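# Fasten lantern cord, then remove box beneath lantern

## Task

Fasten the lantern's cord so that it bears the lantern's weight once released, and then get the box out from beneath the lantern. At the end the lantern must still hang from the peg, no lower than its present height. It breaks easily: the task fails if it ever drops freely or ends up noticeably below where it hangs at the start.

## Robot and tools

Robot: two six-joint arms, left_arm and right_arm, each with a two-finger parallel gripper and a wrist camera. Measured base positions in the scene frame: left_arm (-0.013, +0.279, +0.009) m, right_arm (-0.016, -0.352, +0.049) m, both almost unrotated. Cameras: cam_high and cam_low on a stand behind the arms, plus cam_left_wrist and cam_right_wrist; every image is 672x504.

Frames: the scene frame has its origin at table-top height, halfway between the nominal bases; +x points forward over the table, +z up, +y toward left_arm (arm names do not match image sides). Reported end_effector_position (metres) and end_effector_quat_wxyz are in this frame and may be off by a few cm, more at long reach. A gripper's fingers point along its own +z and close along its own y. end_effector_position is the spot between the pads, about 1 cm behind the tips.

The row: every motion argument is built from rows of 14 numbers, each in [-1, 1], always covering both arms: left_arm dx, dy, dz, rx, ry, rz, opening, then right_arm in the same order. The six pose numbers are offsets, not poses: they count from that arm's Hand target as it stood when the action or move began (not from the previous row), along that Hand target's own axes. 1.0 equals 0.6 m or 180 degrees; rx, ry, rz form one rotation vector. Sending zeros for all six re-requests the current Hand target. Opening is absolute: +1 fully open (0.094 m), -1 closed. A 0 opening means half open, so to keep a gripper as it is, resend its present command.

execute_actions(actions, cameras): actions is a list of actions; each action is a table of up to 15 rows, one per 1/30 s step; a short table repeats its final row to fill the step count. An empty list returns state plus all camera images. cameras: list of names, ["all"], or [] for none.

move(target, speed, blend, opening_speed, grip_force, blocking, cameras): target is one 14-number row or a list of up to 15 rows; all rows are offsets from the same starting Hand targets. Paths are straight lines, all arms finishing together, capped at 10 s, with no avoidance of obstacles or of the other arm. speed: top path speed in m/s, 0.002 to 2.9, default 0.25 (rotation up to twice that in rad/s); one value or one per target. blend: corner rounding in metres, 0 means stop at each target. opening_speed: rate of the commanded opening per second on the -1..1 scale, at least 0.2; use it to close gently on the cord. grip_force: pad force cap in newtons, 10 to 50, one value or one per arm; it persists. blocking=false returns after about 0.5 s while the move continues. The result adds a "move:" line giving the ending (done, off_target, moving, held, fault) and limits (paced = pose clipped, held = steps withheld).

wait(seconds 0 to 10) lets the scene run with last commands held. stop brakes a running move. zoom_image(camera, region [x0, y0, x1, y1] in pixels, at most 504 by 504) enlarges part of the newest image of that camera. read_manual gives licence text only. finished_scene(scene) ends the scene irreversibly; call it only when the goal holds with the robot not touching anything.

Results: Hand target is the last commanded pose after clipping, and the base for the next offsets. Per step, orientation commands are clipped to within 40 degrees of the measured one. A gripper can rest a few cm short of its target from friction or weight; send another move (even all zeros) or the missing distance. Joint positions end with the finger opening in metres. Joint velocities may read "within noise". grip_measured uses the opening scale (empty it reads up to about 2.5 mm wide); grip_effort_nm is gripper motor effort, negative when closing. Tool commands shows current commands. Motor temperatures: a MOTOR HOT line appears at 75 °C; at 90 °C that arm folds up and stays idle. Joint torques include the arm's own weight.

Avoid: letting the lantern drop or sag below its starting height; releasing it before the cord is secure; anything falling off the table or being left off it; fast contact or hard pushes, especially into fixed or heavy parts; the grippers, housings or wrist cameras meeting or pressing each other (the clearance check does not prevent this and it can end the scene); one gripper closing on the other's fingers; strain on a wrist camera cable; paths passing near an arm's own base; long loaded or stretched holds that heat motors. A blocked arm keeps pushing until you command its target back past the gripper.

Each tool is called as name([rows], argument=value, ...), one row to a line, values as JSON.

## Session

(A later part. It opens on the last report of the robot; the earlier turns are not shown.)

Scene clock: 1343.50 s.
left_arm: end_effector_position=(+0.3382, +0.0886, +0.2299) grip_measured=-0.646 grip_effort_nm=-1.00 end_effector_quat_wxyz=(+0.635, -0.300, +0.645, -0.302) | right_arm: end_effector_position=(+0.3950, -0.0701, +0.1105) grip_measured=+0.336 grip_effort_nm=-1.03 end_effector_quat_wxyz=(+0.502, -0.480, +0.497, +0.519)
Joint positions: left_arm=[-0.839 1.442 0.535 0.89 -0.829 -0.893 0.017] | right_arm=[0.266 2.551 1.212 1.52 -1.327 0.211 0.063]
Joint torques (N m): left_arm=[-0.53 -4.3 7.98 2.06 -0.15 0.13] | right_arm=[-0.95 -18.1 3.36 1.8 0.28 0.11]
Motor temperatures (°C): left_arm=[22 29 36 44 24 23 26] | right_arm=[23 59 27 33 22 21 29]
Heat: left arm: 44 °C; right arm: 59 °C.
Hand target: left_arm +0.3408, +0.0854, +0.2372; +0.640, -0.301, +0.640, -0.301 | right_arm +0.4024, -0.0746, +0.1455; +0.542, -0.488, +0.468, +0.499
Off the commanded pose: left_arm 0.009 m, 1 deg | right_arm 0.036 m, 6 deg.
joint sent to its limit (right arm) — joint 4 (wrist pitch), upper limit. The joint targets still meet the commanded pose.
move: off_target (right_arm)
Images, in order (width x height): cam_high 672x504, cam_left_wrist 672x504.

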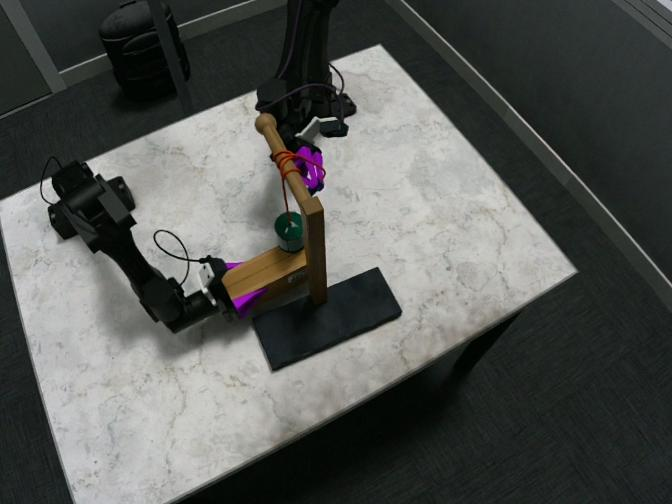

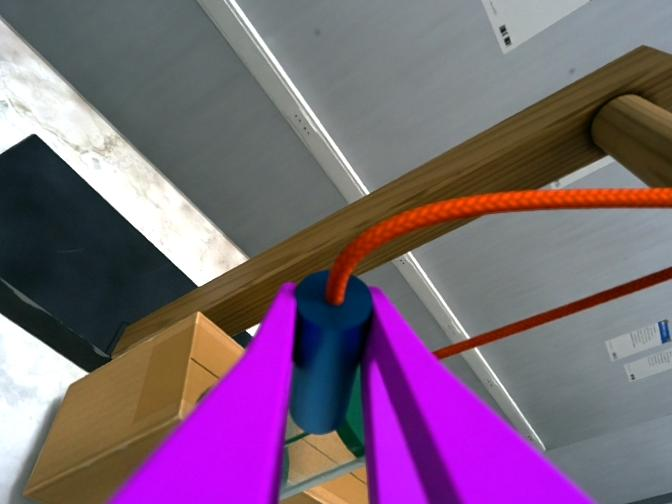

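move(target=[0.07,0.032,0,0,0,0.27,-0.85,0,0,0,0,0,0,0.25], speed=0.08, cameras=["cam_high","cam_left_wrist"])

zoom_image(camera="cam_high", region=[220, 50, 370, 260])

Scene clock: 1356.23 s.
left_arm: end_effector_position=(+0.3403, +0.0664, +0.1982) grip_measured=-0.646 grip_effort_nm=-1.00 end_effector_quat_wxyz=(+0.708, -0.012, +0.706, -0.018) | right_arm: end_effector_position=(+0.3950, -0.0701, +0.1105) grip_measured=+0.336 grip_effort_nm=-1.03 end_effector_quat_wxyz=(+0.502, -0.480, +0.497, +0.519)
Joint positions: left_arm=[-0.888 1.649 0.535 1.119 -0.879 -0.037 0.017] | right_arm=[0.266 2.551 1.212 1.52 -1.327 0.211 0.063]
Joint torques (N m): left_arm=[-0.47 -5 5.46 2.05 -0.14 0.06] | right_arm=[-0.95 -18.09 3.36 1.79 0.27 0.11]
Motor temperatures (°C): left_arm=[22 29 37 45 23 23 26] | right_arm=[23 59 27 33 22 21 29]
Heat: left arm: 45 °C; right arm: 59 °C.
Hand target: left_arm +0.3408, +0.0653, +0.1957; +0.707, -0.011, +0.707, -0.011 | right_arm +0.4024, -0.0746, +0.1455; +0.542, -0.488, +0.468, +0.499
Off the commanded pose: left_arm 0.003 m, 1 deg | right_arm 0.036 m, 6 deg.
joint sent to its limit (right arm) — joint 4 (wrist pitch), upper limit. The joint targets still meet the commanded pose.
move: off_target (right_arm)
Images, in order (width x height): cam_high 672x504, cam_left_wrist 672x504.

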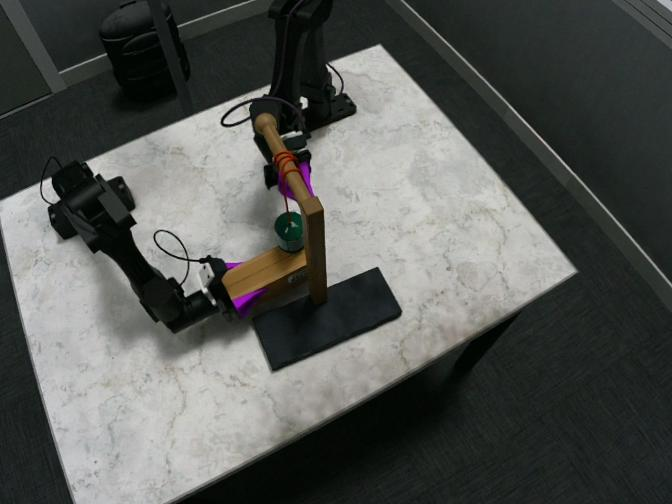

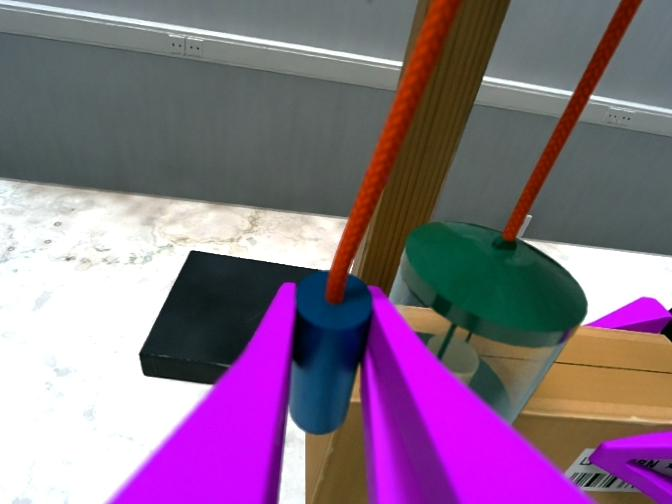

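Scaled by 2.400 from the camera's 672x504 image, which has a finer 960x720 frame.

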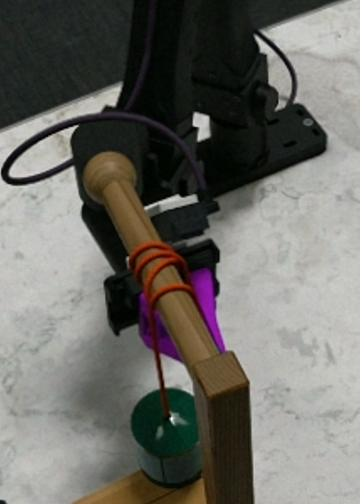

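move(target=[0.06,0.03,0,0,0,0,-0.85,0,0,0,0,0,0,0.25], speed=0.05, cameras=["cam_high","cam_left_wrist"])

zoom_image(camera="cam_high", region=[220, 50, 370, 260])

Scene clock: 1362.27 s.
left_arm: end_effector_position=(+0.3394, +0.0733, +0.1937) grip_measured=-0.646 grip_effort_nm=-1.00 end_effector_quat_wxyz=(+0.736, -0.034, +0.674, -0.057) | right_arm: end_effector_position=(+0.3950, -0.0701, +0.1105) grip_measured=+0.336 grip_effort_nm=-1.03 end_effector_quat_wxyz=(+0.502, -0.480, +0.497, +0.519)
Joint positions: left_arm=[-0.865 1.758 0.471 1.42 -0.832 -0.03 0.017] | right_arm=[0.266 2.551 1.212 1.52 -1.327 0.211 0.063]
Joint torques (N m): left_arm=[1.03 -3.79 1.96 1.3 -0.17 0] | right_arm=[-0.94 -18.09 3.34 1.79 0.27 0.11]
Motor temperatures (°C): left_arm=[22 29 37 45 23 23 26] | right_arm=[23 60 27 33 22 21 29]
Heat: left arm: 45 °C; right arm: 60 °C.
Hand target: left_arm +0.3408, +0.0822, +0.1591; +0.707, -0.011, +0.707, -0.011 | right_arm +0.4024, -0.0746, +0.1455; +0.542, -0.488, +0.468, +0.499
Off the commanded pose: left_arm 0.036 m, 8 deg | right_arm 0.036 m, 6 deg.
joint sent to its limit (right arm) — joint 4 (wrist pitch), upper limit. The joint targets still meet the commanded pose.
move: off_target (left_arm, right_arm)
Images, in order (width x height): cam_high 672x504, cam_left_wrist 672x504.

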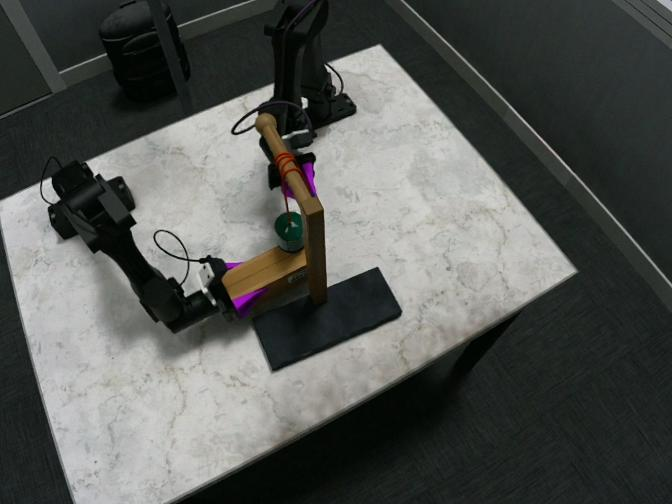

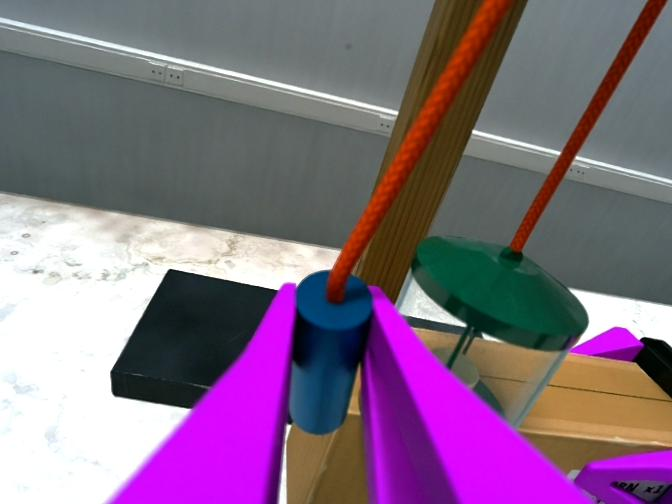

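Scaled by 2.400 from the camera's 672x504 image, which has a finer 960x720 frame.

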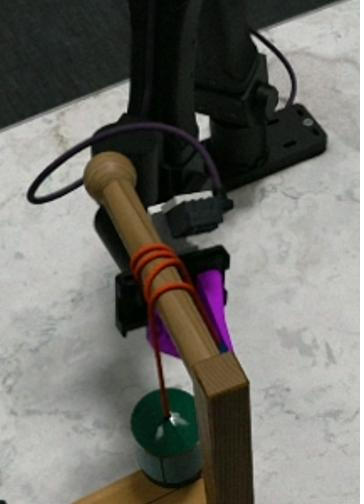

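move([
  [-0.045,-0.025,0,0,0,0,-0.85,0,0,0,0,0,0,0.25],
  [-0.045,-0.025,0,0,0,0,-0.35,0,0,0,0,0,0,0.25],
], speed=0.04, opening_speed=0.3, cameras=["cam_left_wrist"])

move(target=[0,0,0,0,0,0,-0.35,0.05,0,0,0,0,0,0.25], speed=0.03, cameras=["cam_left_wrist","cam_right_wrist"])

Scene clock: 1373.43 s.
left_arm: end_effector_position=(+0.3409, +0.0681, +0.1805) grip_measured=-0.352 grip_effort_nm=0.14 end_effector_quat_wxyz=(+0.703, -0.002, +0.711, -0.007) | right_arm: end_effector_position=(+0.3950, -0.0701, +0.1105) grip_measured=+0.336 grip_effort_nm=-1.03 end_effector_quat_wxyz=(+0.502, -0.480, +0.497, +0.519)
Joint positions: left_arm=[-0.883 1.706 0.514 1.177 -0.875 -0.024 0.03] | right_arm=[0.266 2.551 1.212 1.52 -1.327 0.211 0.063]
Joint torques (N m): left_arm=[-0.38 -7.49 5.22 2.04 -0.12 -0.08] | right_arm=[-0.94 -18.09 3.37 1.79 0.27 0.11]
Motor temperatures (°C): left_arm=[22 29 36 44 23 23 26] | right_arm=[23 60 27 33 22 21 29]
Heat: left arm: 44 °C; right arm: 60 °C.
Hand target: left_arm +0.3407, +0.0680, +0.1867; +0.707, -0.011, +0.707, -0.011 | right_arm +0.4024, -0.0746, +0.1455; +0.542, -0.488, +0.468, +0.499
Off the commanded pose: left_arm 0.006 m, 1 deg | right_arm 0.036 m, 6 deg.
joint sent to its limit (right arm) — joint 4 (wrist pitch), upper limit. The joint targets still meet the commanded pose.
move: off_target (right_arm); target 2's new opening was sent with left_arm's hand 0.007 m and 3 deg from that target
Images, in order (width x height): cam_left_wrist 672x504.

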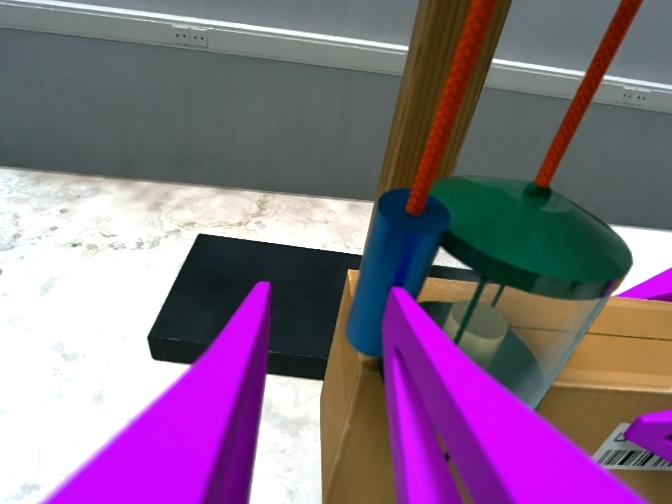

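Scene clock: 1374.67 s.
left_arm: end_effector_position=(+0.3409, +0.0681, +0.1805) grip_measured=-0.352 grip_effort_nm=0.14 end_effector_quat_wxyz=(+0.703, -0.002, +0.711, -0.007) | right_arm: end_effector_position=(+0.3948, -0.0701, +0.1078) grip_measured=+0.336 grip_effort_nm=-1.03 end_effector_quat_wxyz=(+0.508, -0.487, +0.492, +0.512)
Joint positions: left_arm=[-0.883 1.706 0.514 1.177 -0.875 -0.024 0.03] | right_arm=[0.266 2.557 1.212 1.52 -1.326 0.179 0.063]
Joint torques (N m): left_arm=[-0.38 -7.47 5.19 2.04 -0.13 -0.07] | right_arm=[-0.62 -11.62 5.61 1.8 0.28 -0.04]
Motor temperatures (°C): left_arm=[22 29 36 44 23 23 26] | right_arm=[23 60 27 33 22 21 29]
Heat: left arm: 44 °C; right arm: 60 °C.
Hand target: left_arm +0.3407, +0.0680, +0.1867; +0.707, -0.011, +0.707, -0.011 | right_arm +0.4043, -0.0720, +0.1157; +0.542, -0.488, +0.468, +0.499
Off the commanded pose: left_arm 0.006 m, 1 deg | right_arm 0.013 m, 5 deg.
joint sent to its limit (right arm) — joint 4 (wrist pitch), upper limit. The joint targets still meet the commanded pose.
move: off_target (right_arm)
Images, in order (width x height): cam_left_wrist 672x504, cam_right_wrist 672x504.

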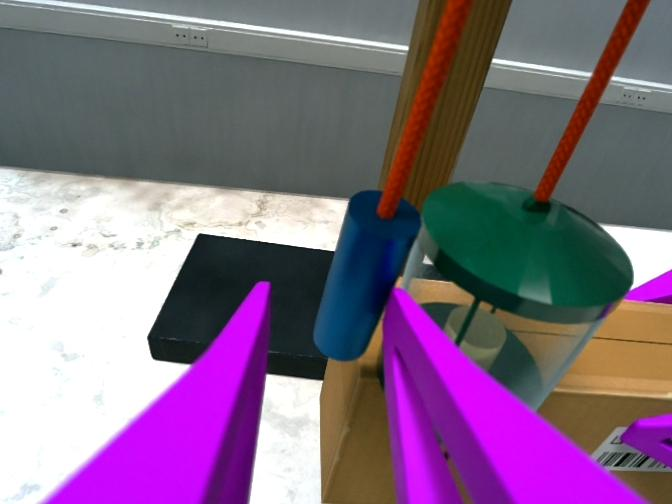

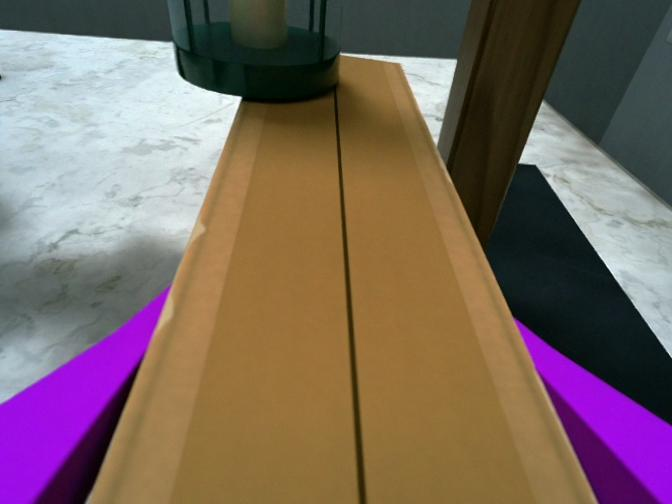

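Keep lowering to about z .086.

move(target=[0,0,0,0,0,0,-0.35,0.044,0,0,0,0,0,0.25], speed=0.025, cameras=["cam_left_wrist","cam_right_wrist"])

wait(seconds=4, cameras=["cam_left_wrist","cam_right_wrist"])

Scene clock: 1382.87 s.
left_arm: end_effector_position=(+0.3409, +0.0681, +0.1805) grip_measured=-0.352 grip_effort_nm=0.14 end_effector_quat_wxyz=(+0.703, -0.002, +0.711, -0.007) | right_arm: end_effector_position=(+0.3991, -0.0693, +0.0849) grip_measured=+0.336 grip_effort_nm=-1.03 end_effector_quat_wxyz=(+0.511, -0.489, +0.493, +0.507)
Joint positions: left_arm=[-0.883 1.706 0.514 1.177 -0.875 -0.024 0.03] | right_arm=[0.266 2.629 1.253 1.521 -1.321 0.141 0.063]
Joint torques (N m): left_arm=[-0.35 -7.49 5.19 2.02 -0.13 -0.07] | right_arm=[-0.25 -11.36 5.34 1.81 0.24 -0.02]
Motor temperatures (°C): left_arm=[22 29 37 45 23 23 25] | right_arm=[23 56 27 33 22 21 29]
Heat: left arm: 45 °C; right arm: 56 °C.
Hand target: left_arm +0.3407, +0.0680, +0.1867; +0.707, -0.011, +0.707, -0.011 | right_arm +0.4060, -0.0698, +0.0893; +0.542, -0.488, +0.468, +0.499
Off the commanded pose: left_arm 0.006 m, 1 deg | right_arm 0.008 m, 5 deg.
joint sent to its limit (right arm) — joint 4 (wrist pitch), upper limit. The joint targets still meet the commanded pose.
move: off_target (right_arm)
Images, in order (width x height): cam_left_wrist 672x504, cam_right_wrist 672x504.

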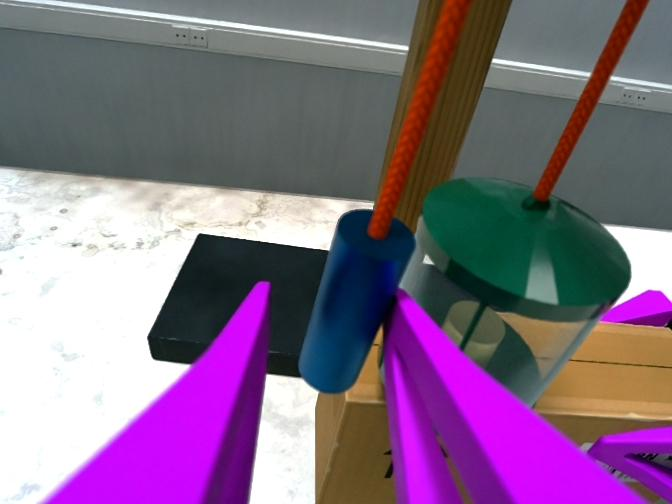

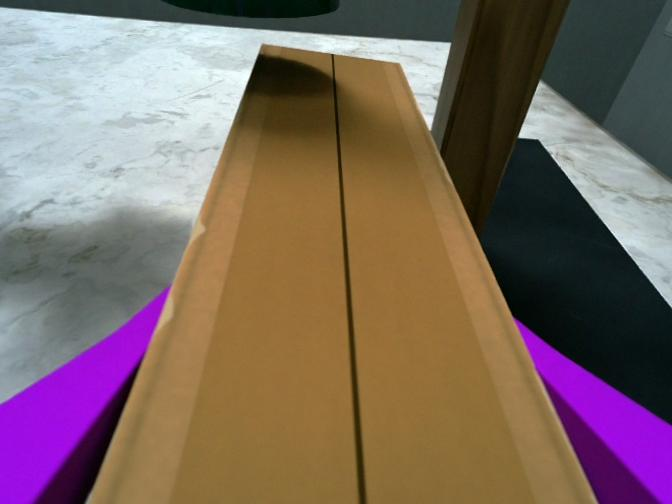

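Scene clock: 1386.87 s.
left_arm: end_effector_position=(+0.3409, +0.0681, +0.1805) grip_measured=-0.352 grip_effort_nm=0.14 end_effector_quat_wxyz=(+0.703, -0.002, +0.711, -0.007) | right_arm: end_effector_position=(+0.3991, -0.0693, +0.0849) grip_measured=+0.336 grip_effort_nm=-1.03 end_effector_quat_wxyz=(+0.511, -0.489, +0.493, +0.507)
Joint positions: left_arm=[-0.883 1.706 0.514 1.177 -0.875 -0.024 0.03] | right_arm=[0.266 2.629 1.253 1.521 -1.321 0.14 0.063]
Joint torques (N m): left_arm=[-0.38 -7.49 5.22 2.02 -0.13 -0.08] | right_arm=[-0.25 -11.37 5.37 1.81 0.24 -0.03]
Heat: left arm: 45 °C; right arm: 54 °C.
Hand target: left_arm +0.3407, +0.0680, +0.1867; +0.707, -0.011, +0.707, -0.011 | right_arm +0.4060, -0.0698, +0.0893; +0.542, -0.488, +0.468, +0.499
Tool commands: left_gripper/opening=-0.35 right_gripper/opening=+0.25
Off the commanded pose: left_arm 0.006 m, 1 deg | right_arm 0.008 m, 5 deg.
wait: 4.00 s; at rest by 0.17 s
Images, in order (width x height): cam_left_wrist 672x504, cam_right_wrist 672x504.

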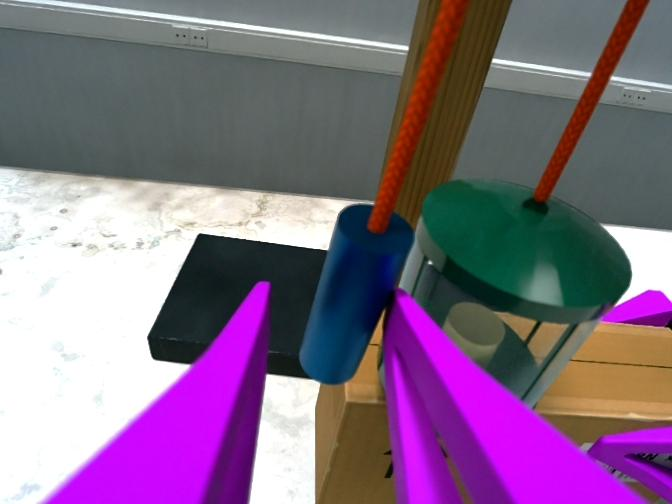

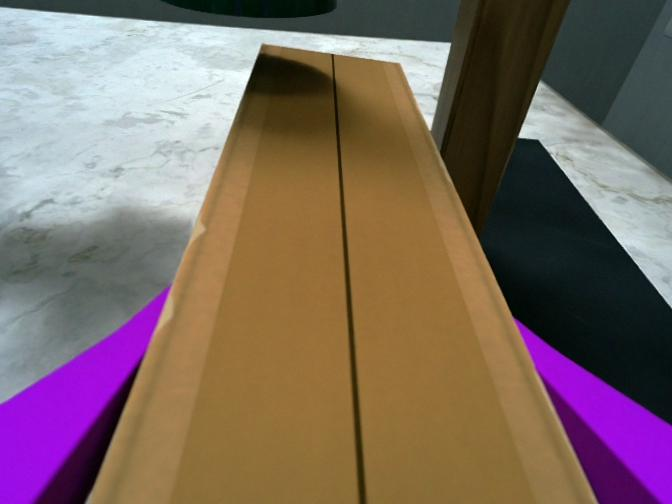

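move([
  [0,0.008,0,0,0,0,-0.1,0,0,0,0,0,0,0.25],
  [0,0.008,-0.17,0,0,0,-0.1,0,0,0,0,0,0,0.25],
], speed=0.08, cameras=["cam_left_wrist","cam_right_wrist"])

wait(seconds=4, cameras=["cam_left_wrist","cam_right_wrist","cam_low"])

zoom_image(camera="cam_low", region=[260, 160, 380, 280])

Scene clock: 1397.60 s.
left_arm: end_effector_position=(+0.2408, +0.0691, +0.1835) grip_measured=-0.102 grip_effort_nm=0.14 end_effector_quat_wxyz=(+0.705, -0.002, +0.709, -0.006) | right_arm: end_effector_position=(+0.3991, -0.0693, +0.0849) grip_measured=+0.336 grip_effort_nm=-1.03 end_effector_quat_wxyz=(+0.511, -0.489, +0.493, +0.507)
Joint positions: left_arm=[-1.237 1.512 0.32 1.177 -1.229 -0.026 0.042] | right_arm=[0.266 2.629 1.253 1.521 -1.321 0.14 0.063]
Joint torques (N m): left_arm=[-0.43 -6.08 3.78 1.89 -0.15 -0.06] | right_arm=[-0.25 -11.34 5.35 1.81 0.23 -0.03]
Motor temperatures (°C): left_arm=[22 29 37 45 23 23 24] | right_arm=[23 51 27 33 22 21 29]
Heat: left arm: 45 °C; right arm: 51 °C.
Hand target: left_arm +0.2388, +0.0727, +0.1865; +0.707, -0.011, +0.707, -0.011 | right_arm +0.4060, -0.0698, +0.0893; +0.542, -0.488, +0.468, +0.499
Off the commanded pose: left_arm 0.005 m, 1 deg | right_arm 0.008 m, 5 deg.
joint sent to its limit (right arm) — joint 4 (wrist pitch), upper limit. The joint targets still meet the commanded pose.
move: off_target (right_arm)
Images, in order (width x height): cam_left_wrist 672x504, cam_right_wrist 672x504.

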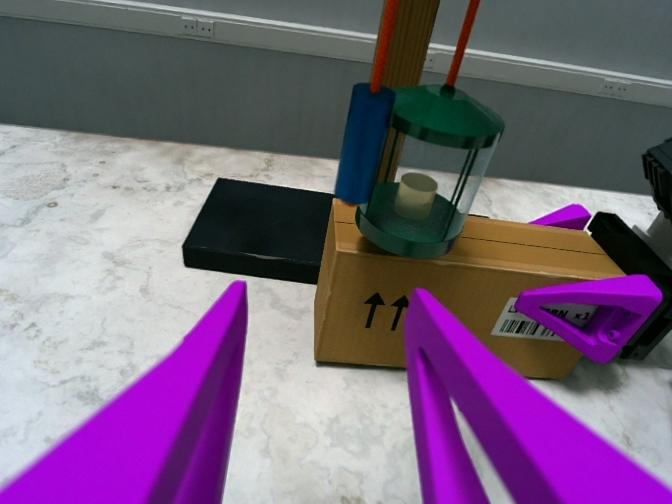

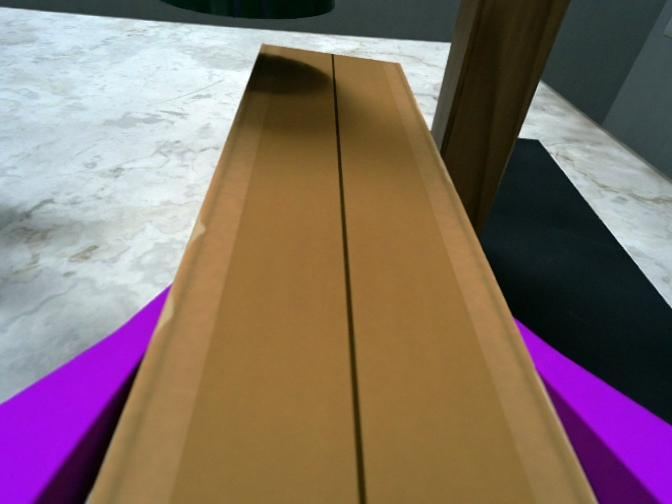

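Scene clock: 1401.60 s.
left_arm: end_effector_position=(+0.2408, +0.0692, +0.1835) grip_measured=-0.102 grip_effort_nm=0.14 end_effector_quat_wxyz=(+0.705, -0.002, +0.709, -0.006) | right_arm: end_effector_position=(+0.3991, -0.0693, +0.0849) grip_measured=+0.336 grip_effort_nm=-1.03 end_effector_quat_wxyz=(+0.511, -0.489, +0.493, +0.507)
Joint positions: left_arm=[-1.237 1.512 0.32 1.177 -1.229 -0.026 0.042] | right_arm=[0.266 2.629 1.253 1.521 -1.321 0.14 0.063]
Joint torques (N m): left_arm=[-0.43 -6.06 3.74 1.88 -0.12 -0.07] | right_arm=[-0.25 -11.34 5.35 1.81 0.23 -0.03]
Heat: left arm: 45 °C; right arm: 51 °C.
Hand target: left_arm +0.2388, +0.0728, +0.1865; +0.707, -0.011, +0.707, -0.011 | right_arm +0.4060, -0.0698, +0.0893; +0.542, -0.488, +0.468, +0.499
Tool commands: left_gripper/opening=-0.1 right_gripper/opening=+0.25
Off the commanded pose: left_arm 0.005 m, 1 deg | right_arm 0.008 m, 5 deg.
wait: 4.00 s; at rest by 0.17 s
Images, in order (width x height): cam_low 672x504, cam_left_wrist 672x504, cam_right_wrist 672x504.

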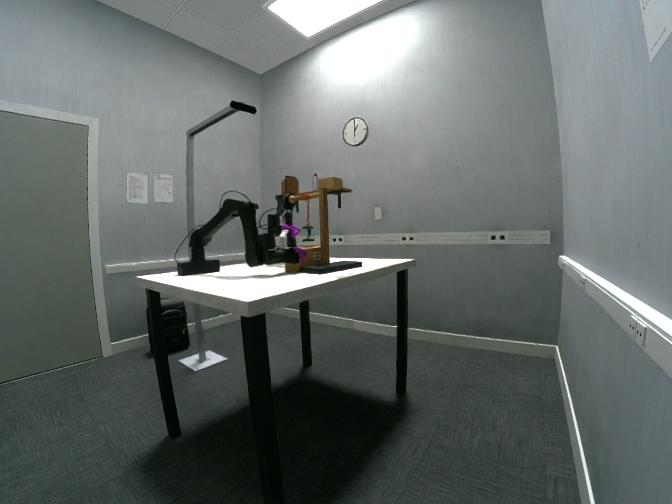

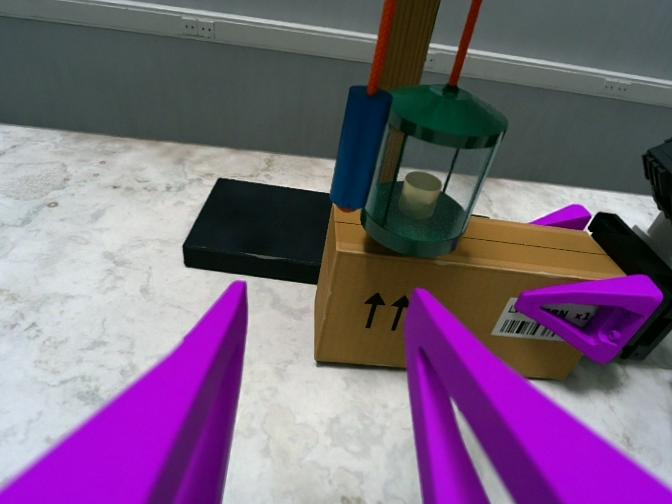

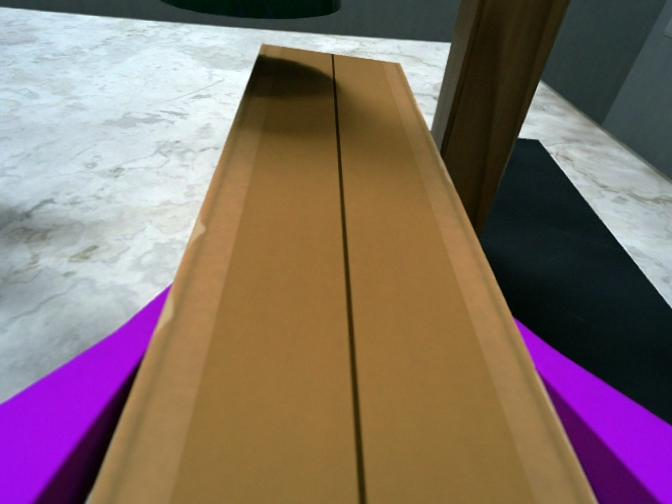

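Scaled by 4.200 from the camera's 672x504 image, which has a finer 960x720 frame.

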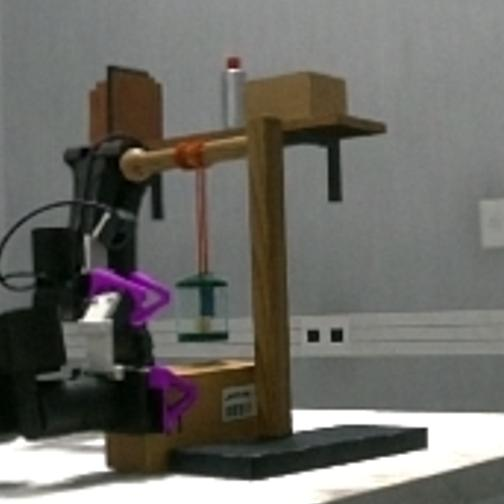

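move(target=[0,0,0,0,0,0,-0.1,-0.01,0,-0.28,0,0,0,0.25], speed=0.07, cameras=["cam_left_wrist","cam_right_wrist","cam_high"])

Scene clock: 1413.33 s.
left_arm: end_effector_position=(+0.2408, +0.0692, +0.1835) grip_measured=-0.102 grip_effort_nm=0.14 end_effector_quat_wxyz=(+0.705, -0.002, +0.709, -0.006) | right_arm: end_effector_position=(+0.3980, -0.2154, +0.0796) grip_measured=+0.336 grip_effort_nm=-1.03 end_effector_quat_wxyz=(+0.536, -0.477, +0.522, +0.462)
Joint positions: left_arm=[-1.237 1.512 0.32 1.177 -1.229 -0.026 0.042] | right_arm=[-0.085 2.557 1.088 1.529 -1.564 0.029 0.063]
Joint torques (N m): left_arm=[-0.49 -6.12 3.71 1.89 -0.13 -0.06] | right_arm=[-4.86 -11.99 2.11 1.43 0.02 -0.1]
Heat: left arm: 45 °C; right arm: 49 °C.
Hand target: left_arm +0.2388, +0.0728, +0.1865; +0.707, -0.011, +0.707, -0.011 | right_arm +0.4022, -0.2378, +0.0811; +0.542, -0.488, +0.468, +0.499
Off the commanded pose: left_arm 0.005 m, 1 deg | right_arm 0.023 m, 8 deg.
joint sent to its limit (right arm) — joint 5 (wrist yaw), lower limit. The joint targets are off in orientation, not in position.
move: off_target (right_arm)
Images, in order (width x height): cam_high 672x504, cam_left_wrist 672x504, cam_right_wrist 672x504.

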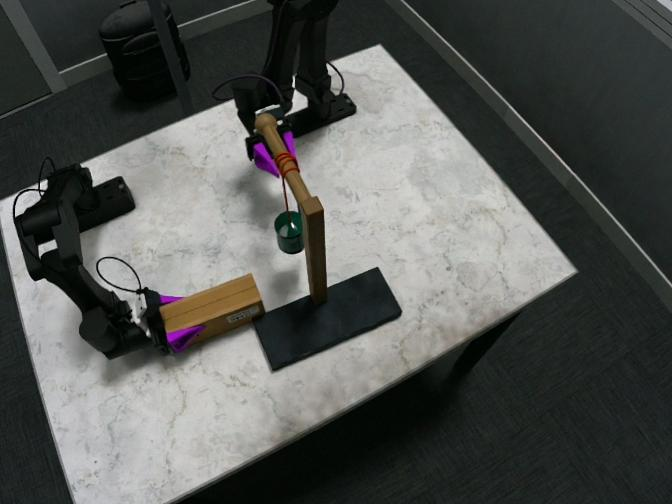

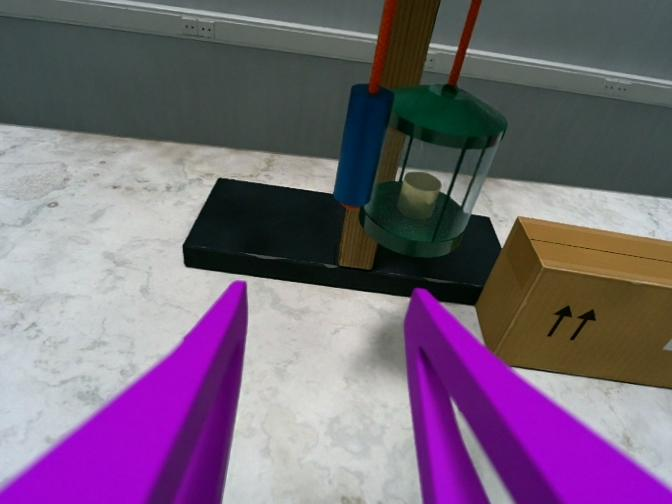

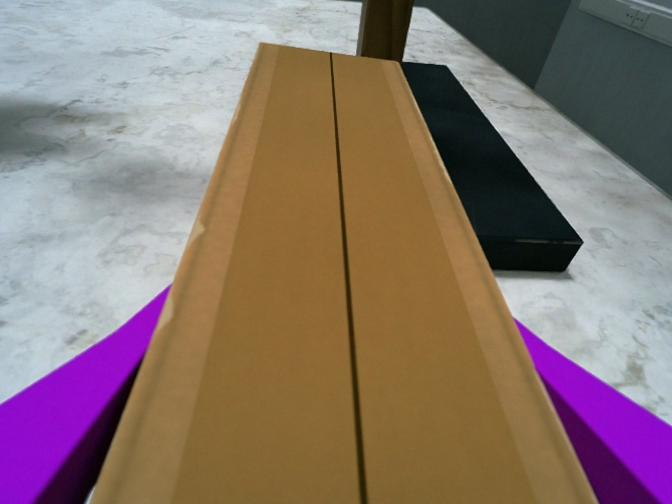

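move(target=[0,0,0,0,0,0,-0.1,0,0.1,-0.04,0.06,0,0,0.25], speed=0.07, cameras=["cam_right_wrist","cam_high"])

Scene clock: 1421.80 s.
left_arm: end_effector_position=(+0.2408, +0.0692, +0.1835) grip_measured=-0.102 grip_effort_nm=0.14 end_effector_quat_wxyz=(+0.705, -0.002, +0.709, -0.006) | right_arm: end_effector_position=(+0.3478, -0.2582, +0.0776) grip_measured=+0.335 grip_effort_nm=-1.03 end_effector_quat_wxyz=(+0.573, -0.446, +0.549, +0.414)
Joint positions: left_arm=[-1.237 1.512 0.32 1.177 -1.229 -0.026 0.042] | right_arm=[-0.226 2.442 0.772 1.528 -1.561 -0.198 0.063]
Joint torques (N m): left_arm=[-0.49 -6.12 3.74 1.9 -0.13 -0.07] | right_arm=[-0.8 -9.62 0.25 1.4 -0.13 0.02]
Heat: left arm: 45 °C; right arm: 48 °C.
Hand target: left_arm +0.2388, +0.0728, +0.1865; +0.707, -0.011, +0.707, -0.011 | right_arm +0.3419, -0.2601, +0.0753; +0.585, -0.435, +0.513, +0.453
Off the commanded pose: left_arm 0.005 m, 1 deg | right_arm 0.007 m, 6 deg.
joint sent to its limit (right arm) — joint 5 (wrist yaw), lower limit. The joint targets are off in orientation, not in position.
move: off_target (right_arm)
Images, in order (width x height): cam_high 672x504, cam_right_wrist 672x504.

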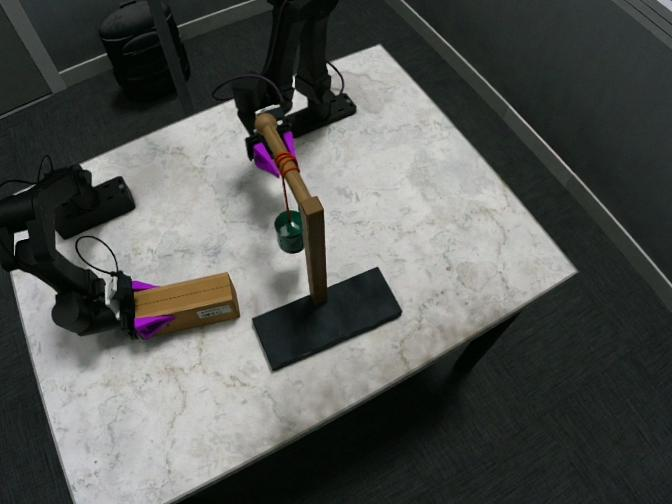

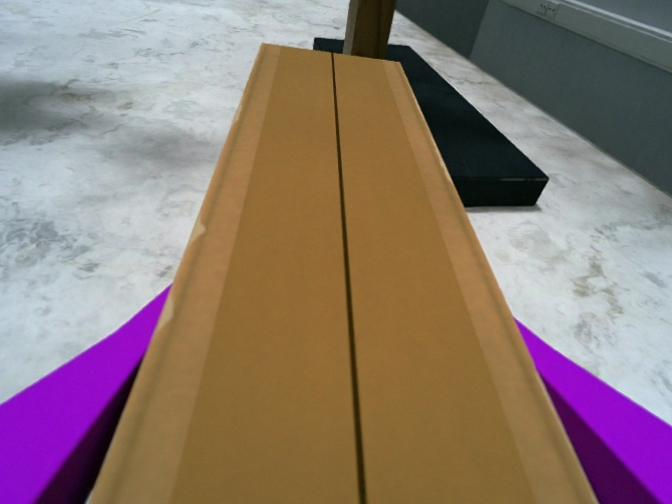

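move([
  [0,0,0,0,0,0,-0.1,0,0,0,0,0,0,0.25],
  [0,0,0,0,0,0,-0.1,0,0,0,0,0,0,0.6],
], opening_speed=0.3, cameras=["cam_right_wrist"])

zoom_image(camera="cam_right_wrist", region=[0, 200, 672, 504])

Scene clock: 1429.27 s.
left_arm: end_effector_position=(+0.2408, +0.0692, +0.1835) grip_measured=-0.102 grip_effort_nm=0.14 end_effector_quat_wxyz=(+0.705, -0.002, +0.709, -0.006) | right_arm: end_effector_position=(+0.3452, -0.2575, +0.0764) grip_measured=+0.597 grip_effort_nm=0.15 end_effector_quat_wxyz=(+0.571, -0.444, +0.551, +0.416)
Joint positions: left_arm=[-1.237 1.512 0.32 1.177 -1.229 -0.026 0.042] | right_arm=[-0.226 2.442 0.761 1.528 -1.56 -0.201 0.075]
Joint torques (N m): left_arm=[-0.43 -6.09 3.77 1.89 -0.12 -0.07] | right_arm=[-0.83 -9.54 0.94 1.41 -0.14 0.04]
Motor temperatures (°C): left_arm=[22 29 35 45 23 23 24] | right_arm=[23 46 26 31 22 21 29]
Heat: left arm: 45 °C; right arm: 46 °C.
Hand target: left_arm +0.2388, +0.0728, +0.1865; +0.707, -0.011, +0.707, -0.011 | right_arm +0.3419, -0.2601, +0.0753; +0.585, -0.435, +0.513, +0.453
Off the commanded pose: left_arm 0.005 m, 1 deg | right_arm 0.004 m, 6 deg.
joint sent to its limit (right arm) — joint 5 (wrist yaw), lower limit. The joint targets are off in orientation, not in position.
move: off_target (right_arm); target 2's new opening was sent with right_arm's hand 0.007 m and 6 deg from that target
Images, in order (width x height): cam_right_wrist 672x504.

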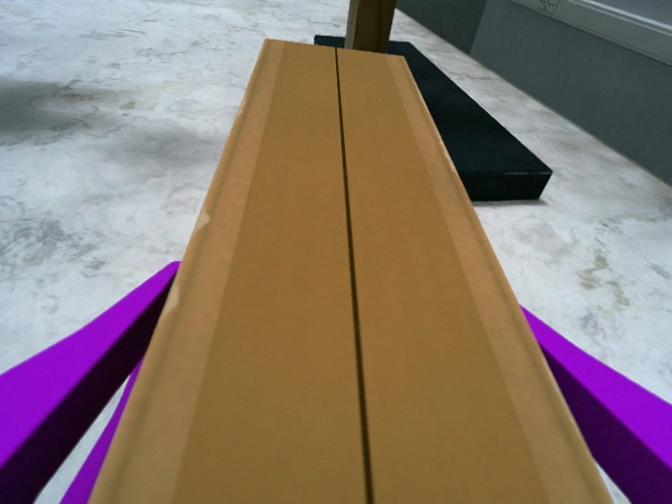

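Region (0, 200, 672, 504) is 672x304 pixels. A region can be at most 504 by 504 pixels.

Open fully and back out along −z; left retreat a bit too.

move(target=[0,0,-0.05,0,0,0,-0.1,0,0,-0.17,0,0,0,0.9], speed=0.07, cameras=["all"])

zoom_image(camera="cam_low", region=[260, 160, 380, 280])

Scene clock: 1434.70 s.
left_arm: end_effector_position=(+0.2105, +0.0690, +0.1849) grip_measured=-0.102 grip_effort_nm=0.14 end_effector_quat_wxyz=(+0.706, -0.004, +0.708, -0.008) | right_arm: end_effector_position=(+0.3237, -0.3591, +0.0639) grip_measured=+0.897 grip_effort_nm=0.15 end_effector_quat_wxyz=(+0.627, -0.338, +0.623, +0.325)
Joint positions: left_arm=[-1.372 1.476 0.291 1.177 -1.365 -0.026 0.042] | right_arm=[-0.559 2.442 0.615 1.527 -1.56 -0.318 0.089]
Joint torques (N m): left_arm=[-0.51 -5.59 3.69 1.74 -0.13 -0.06] | right_arm=[-0.36 -9.47 0.25 1.34 -0.23 -0.04]
Heat: left arm: 45 °C; right arm: 45 °C.
Hand target: left_arm +0.2088, +0.0728, +0.1866; +0.707, -0.011, +0.707, -0.011 | right_arm +0.3207, -0.3594, +0.0655; +0.585, -0.435, +0.513, +0.453
Off the commanded pose: left_arm 0.004 m, 1 deg | right_arm 0.003 m, 23 deg.
joint sent to its limit (right arm) — joint 5 (wrist yaw), lower limit. The joint targets are off in orientation, not in position.
move: off_target (right_arm)

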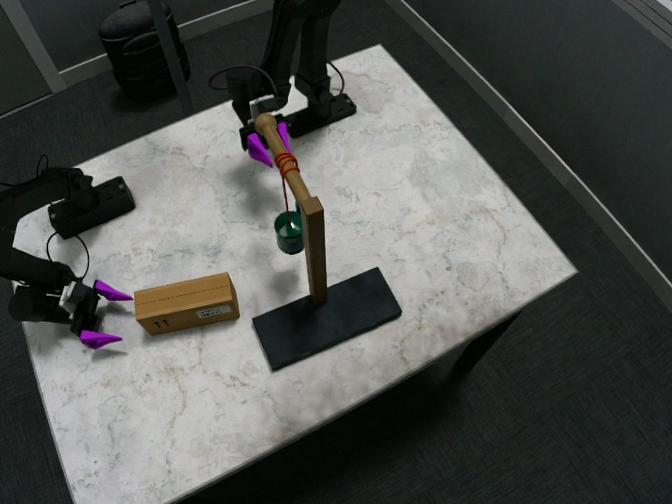

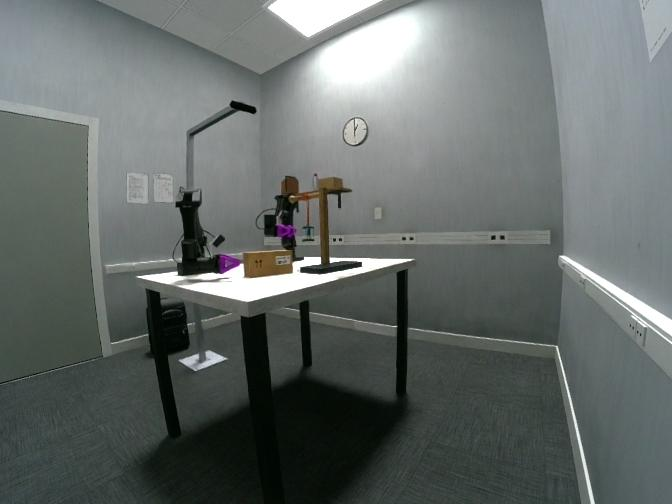

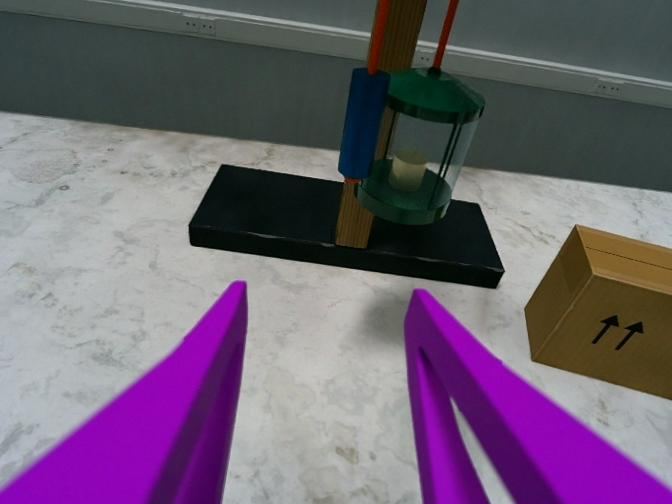

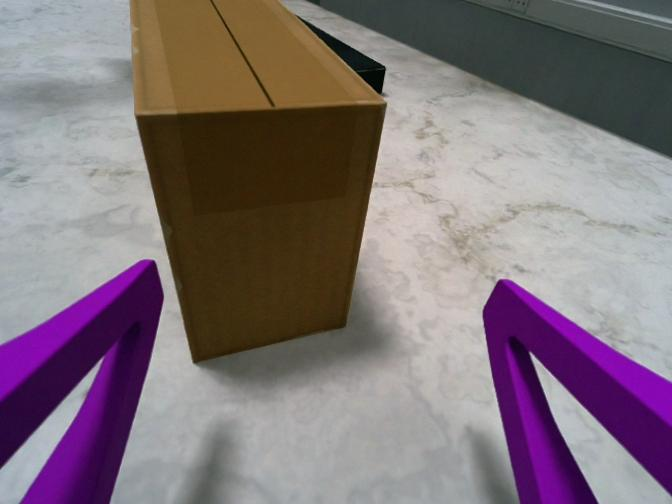

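Scaled by 4.200 from the camera's 672x504 image, which has a finer 960x720 frame.

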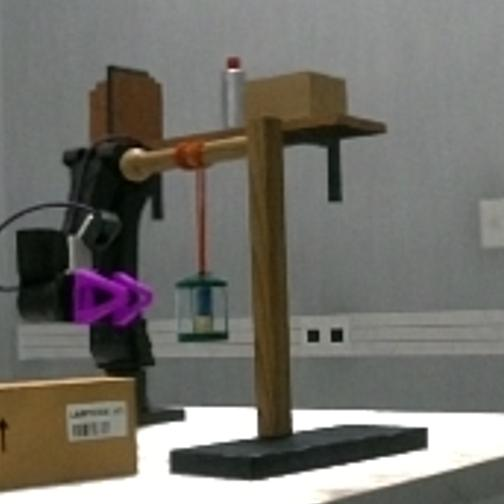

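finished_scene(scene=1)

The scene is finished: the task was done.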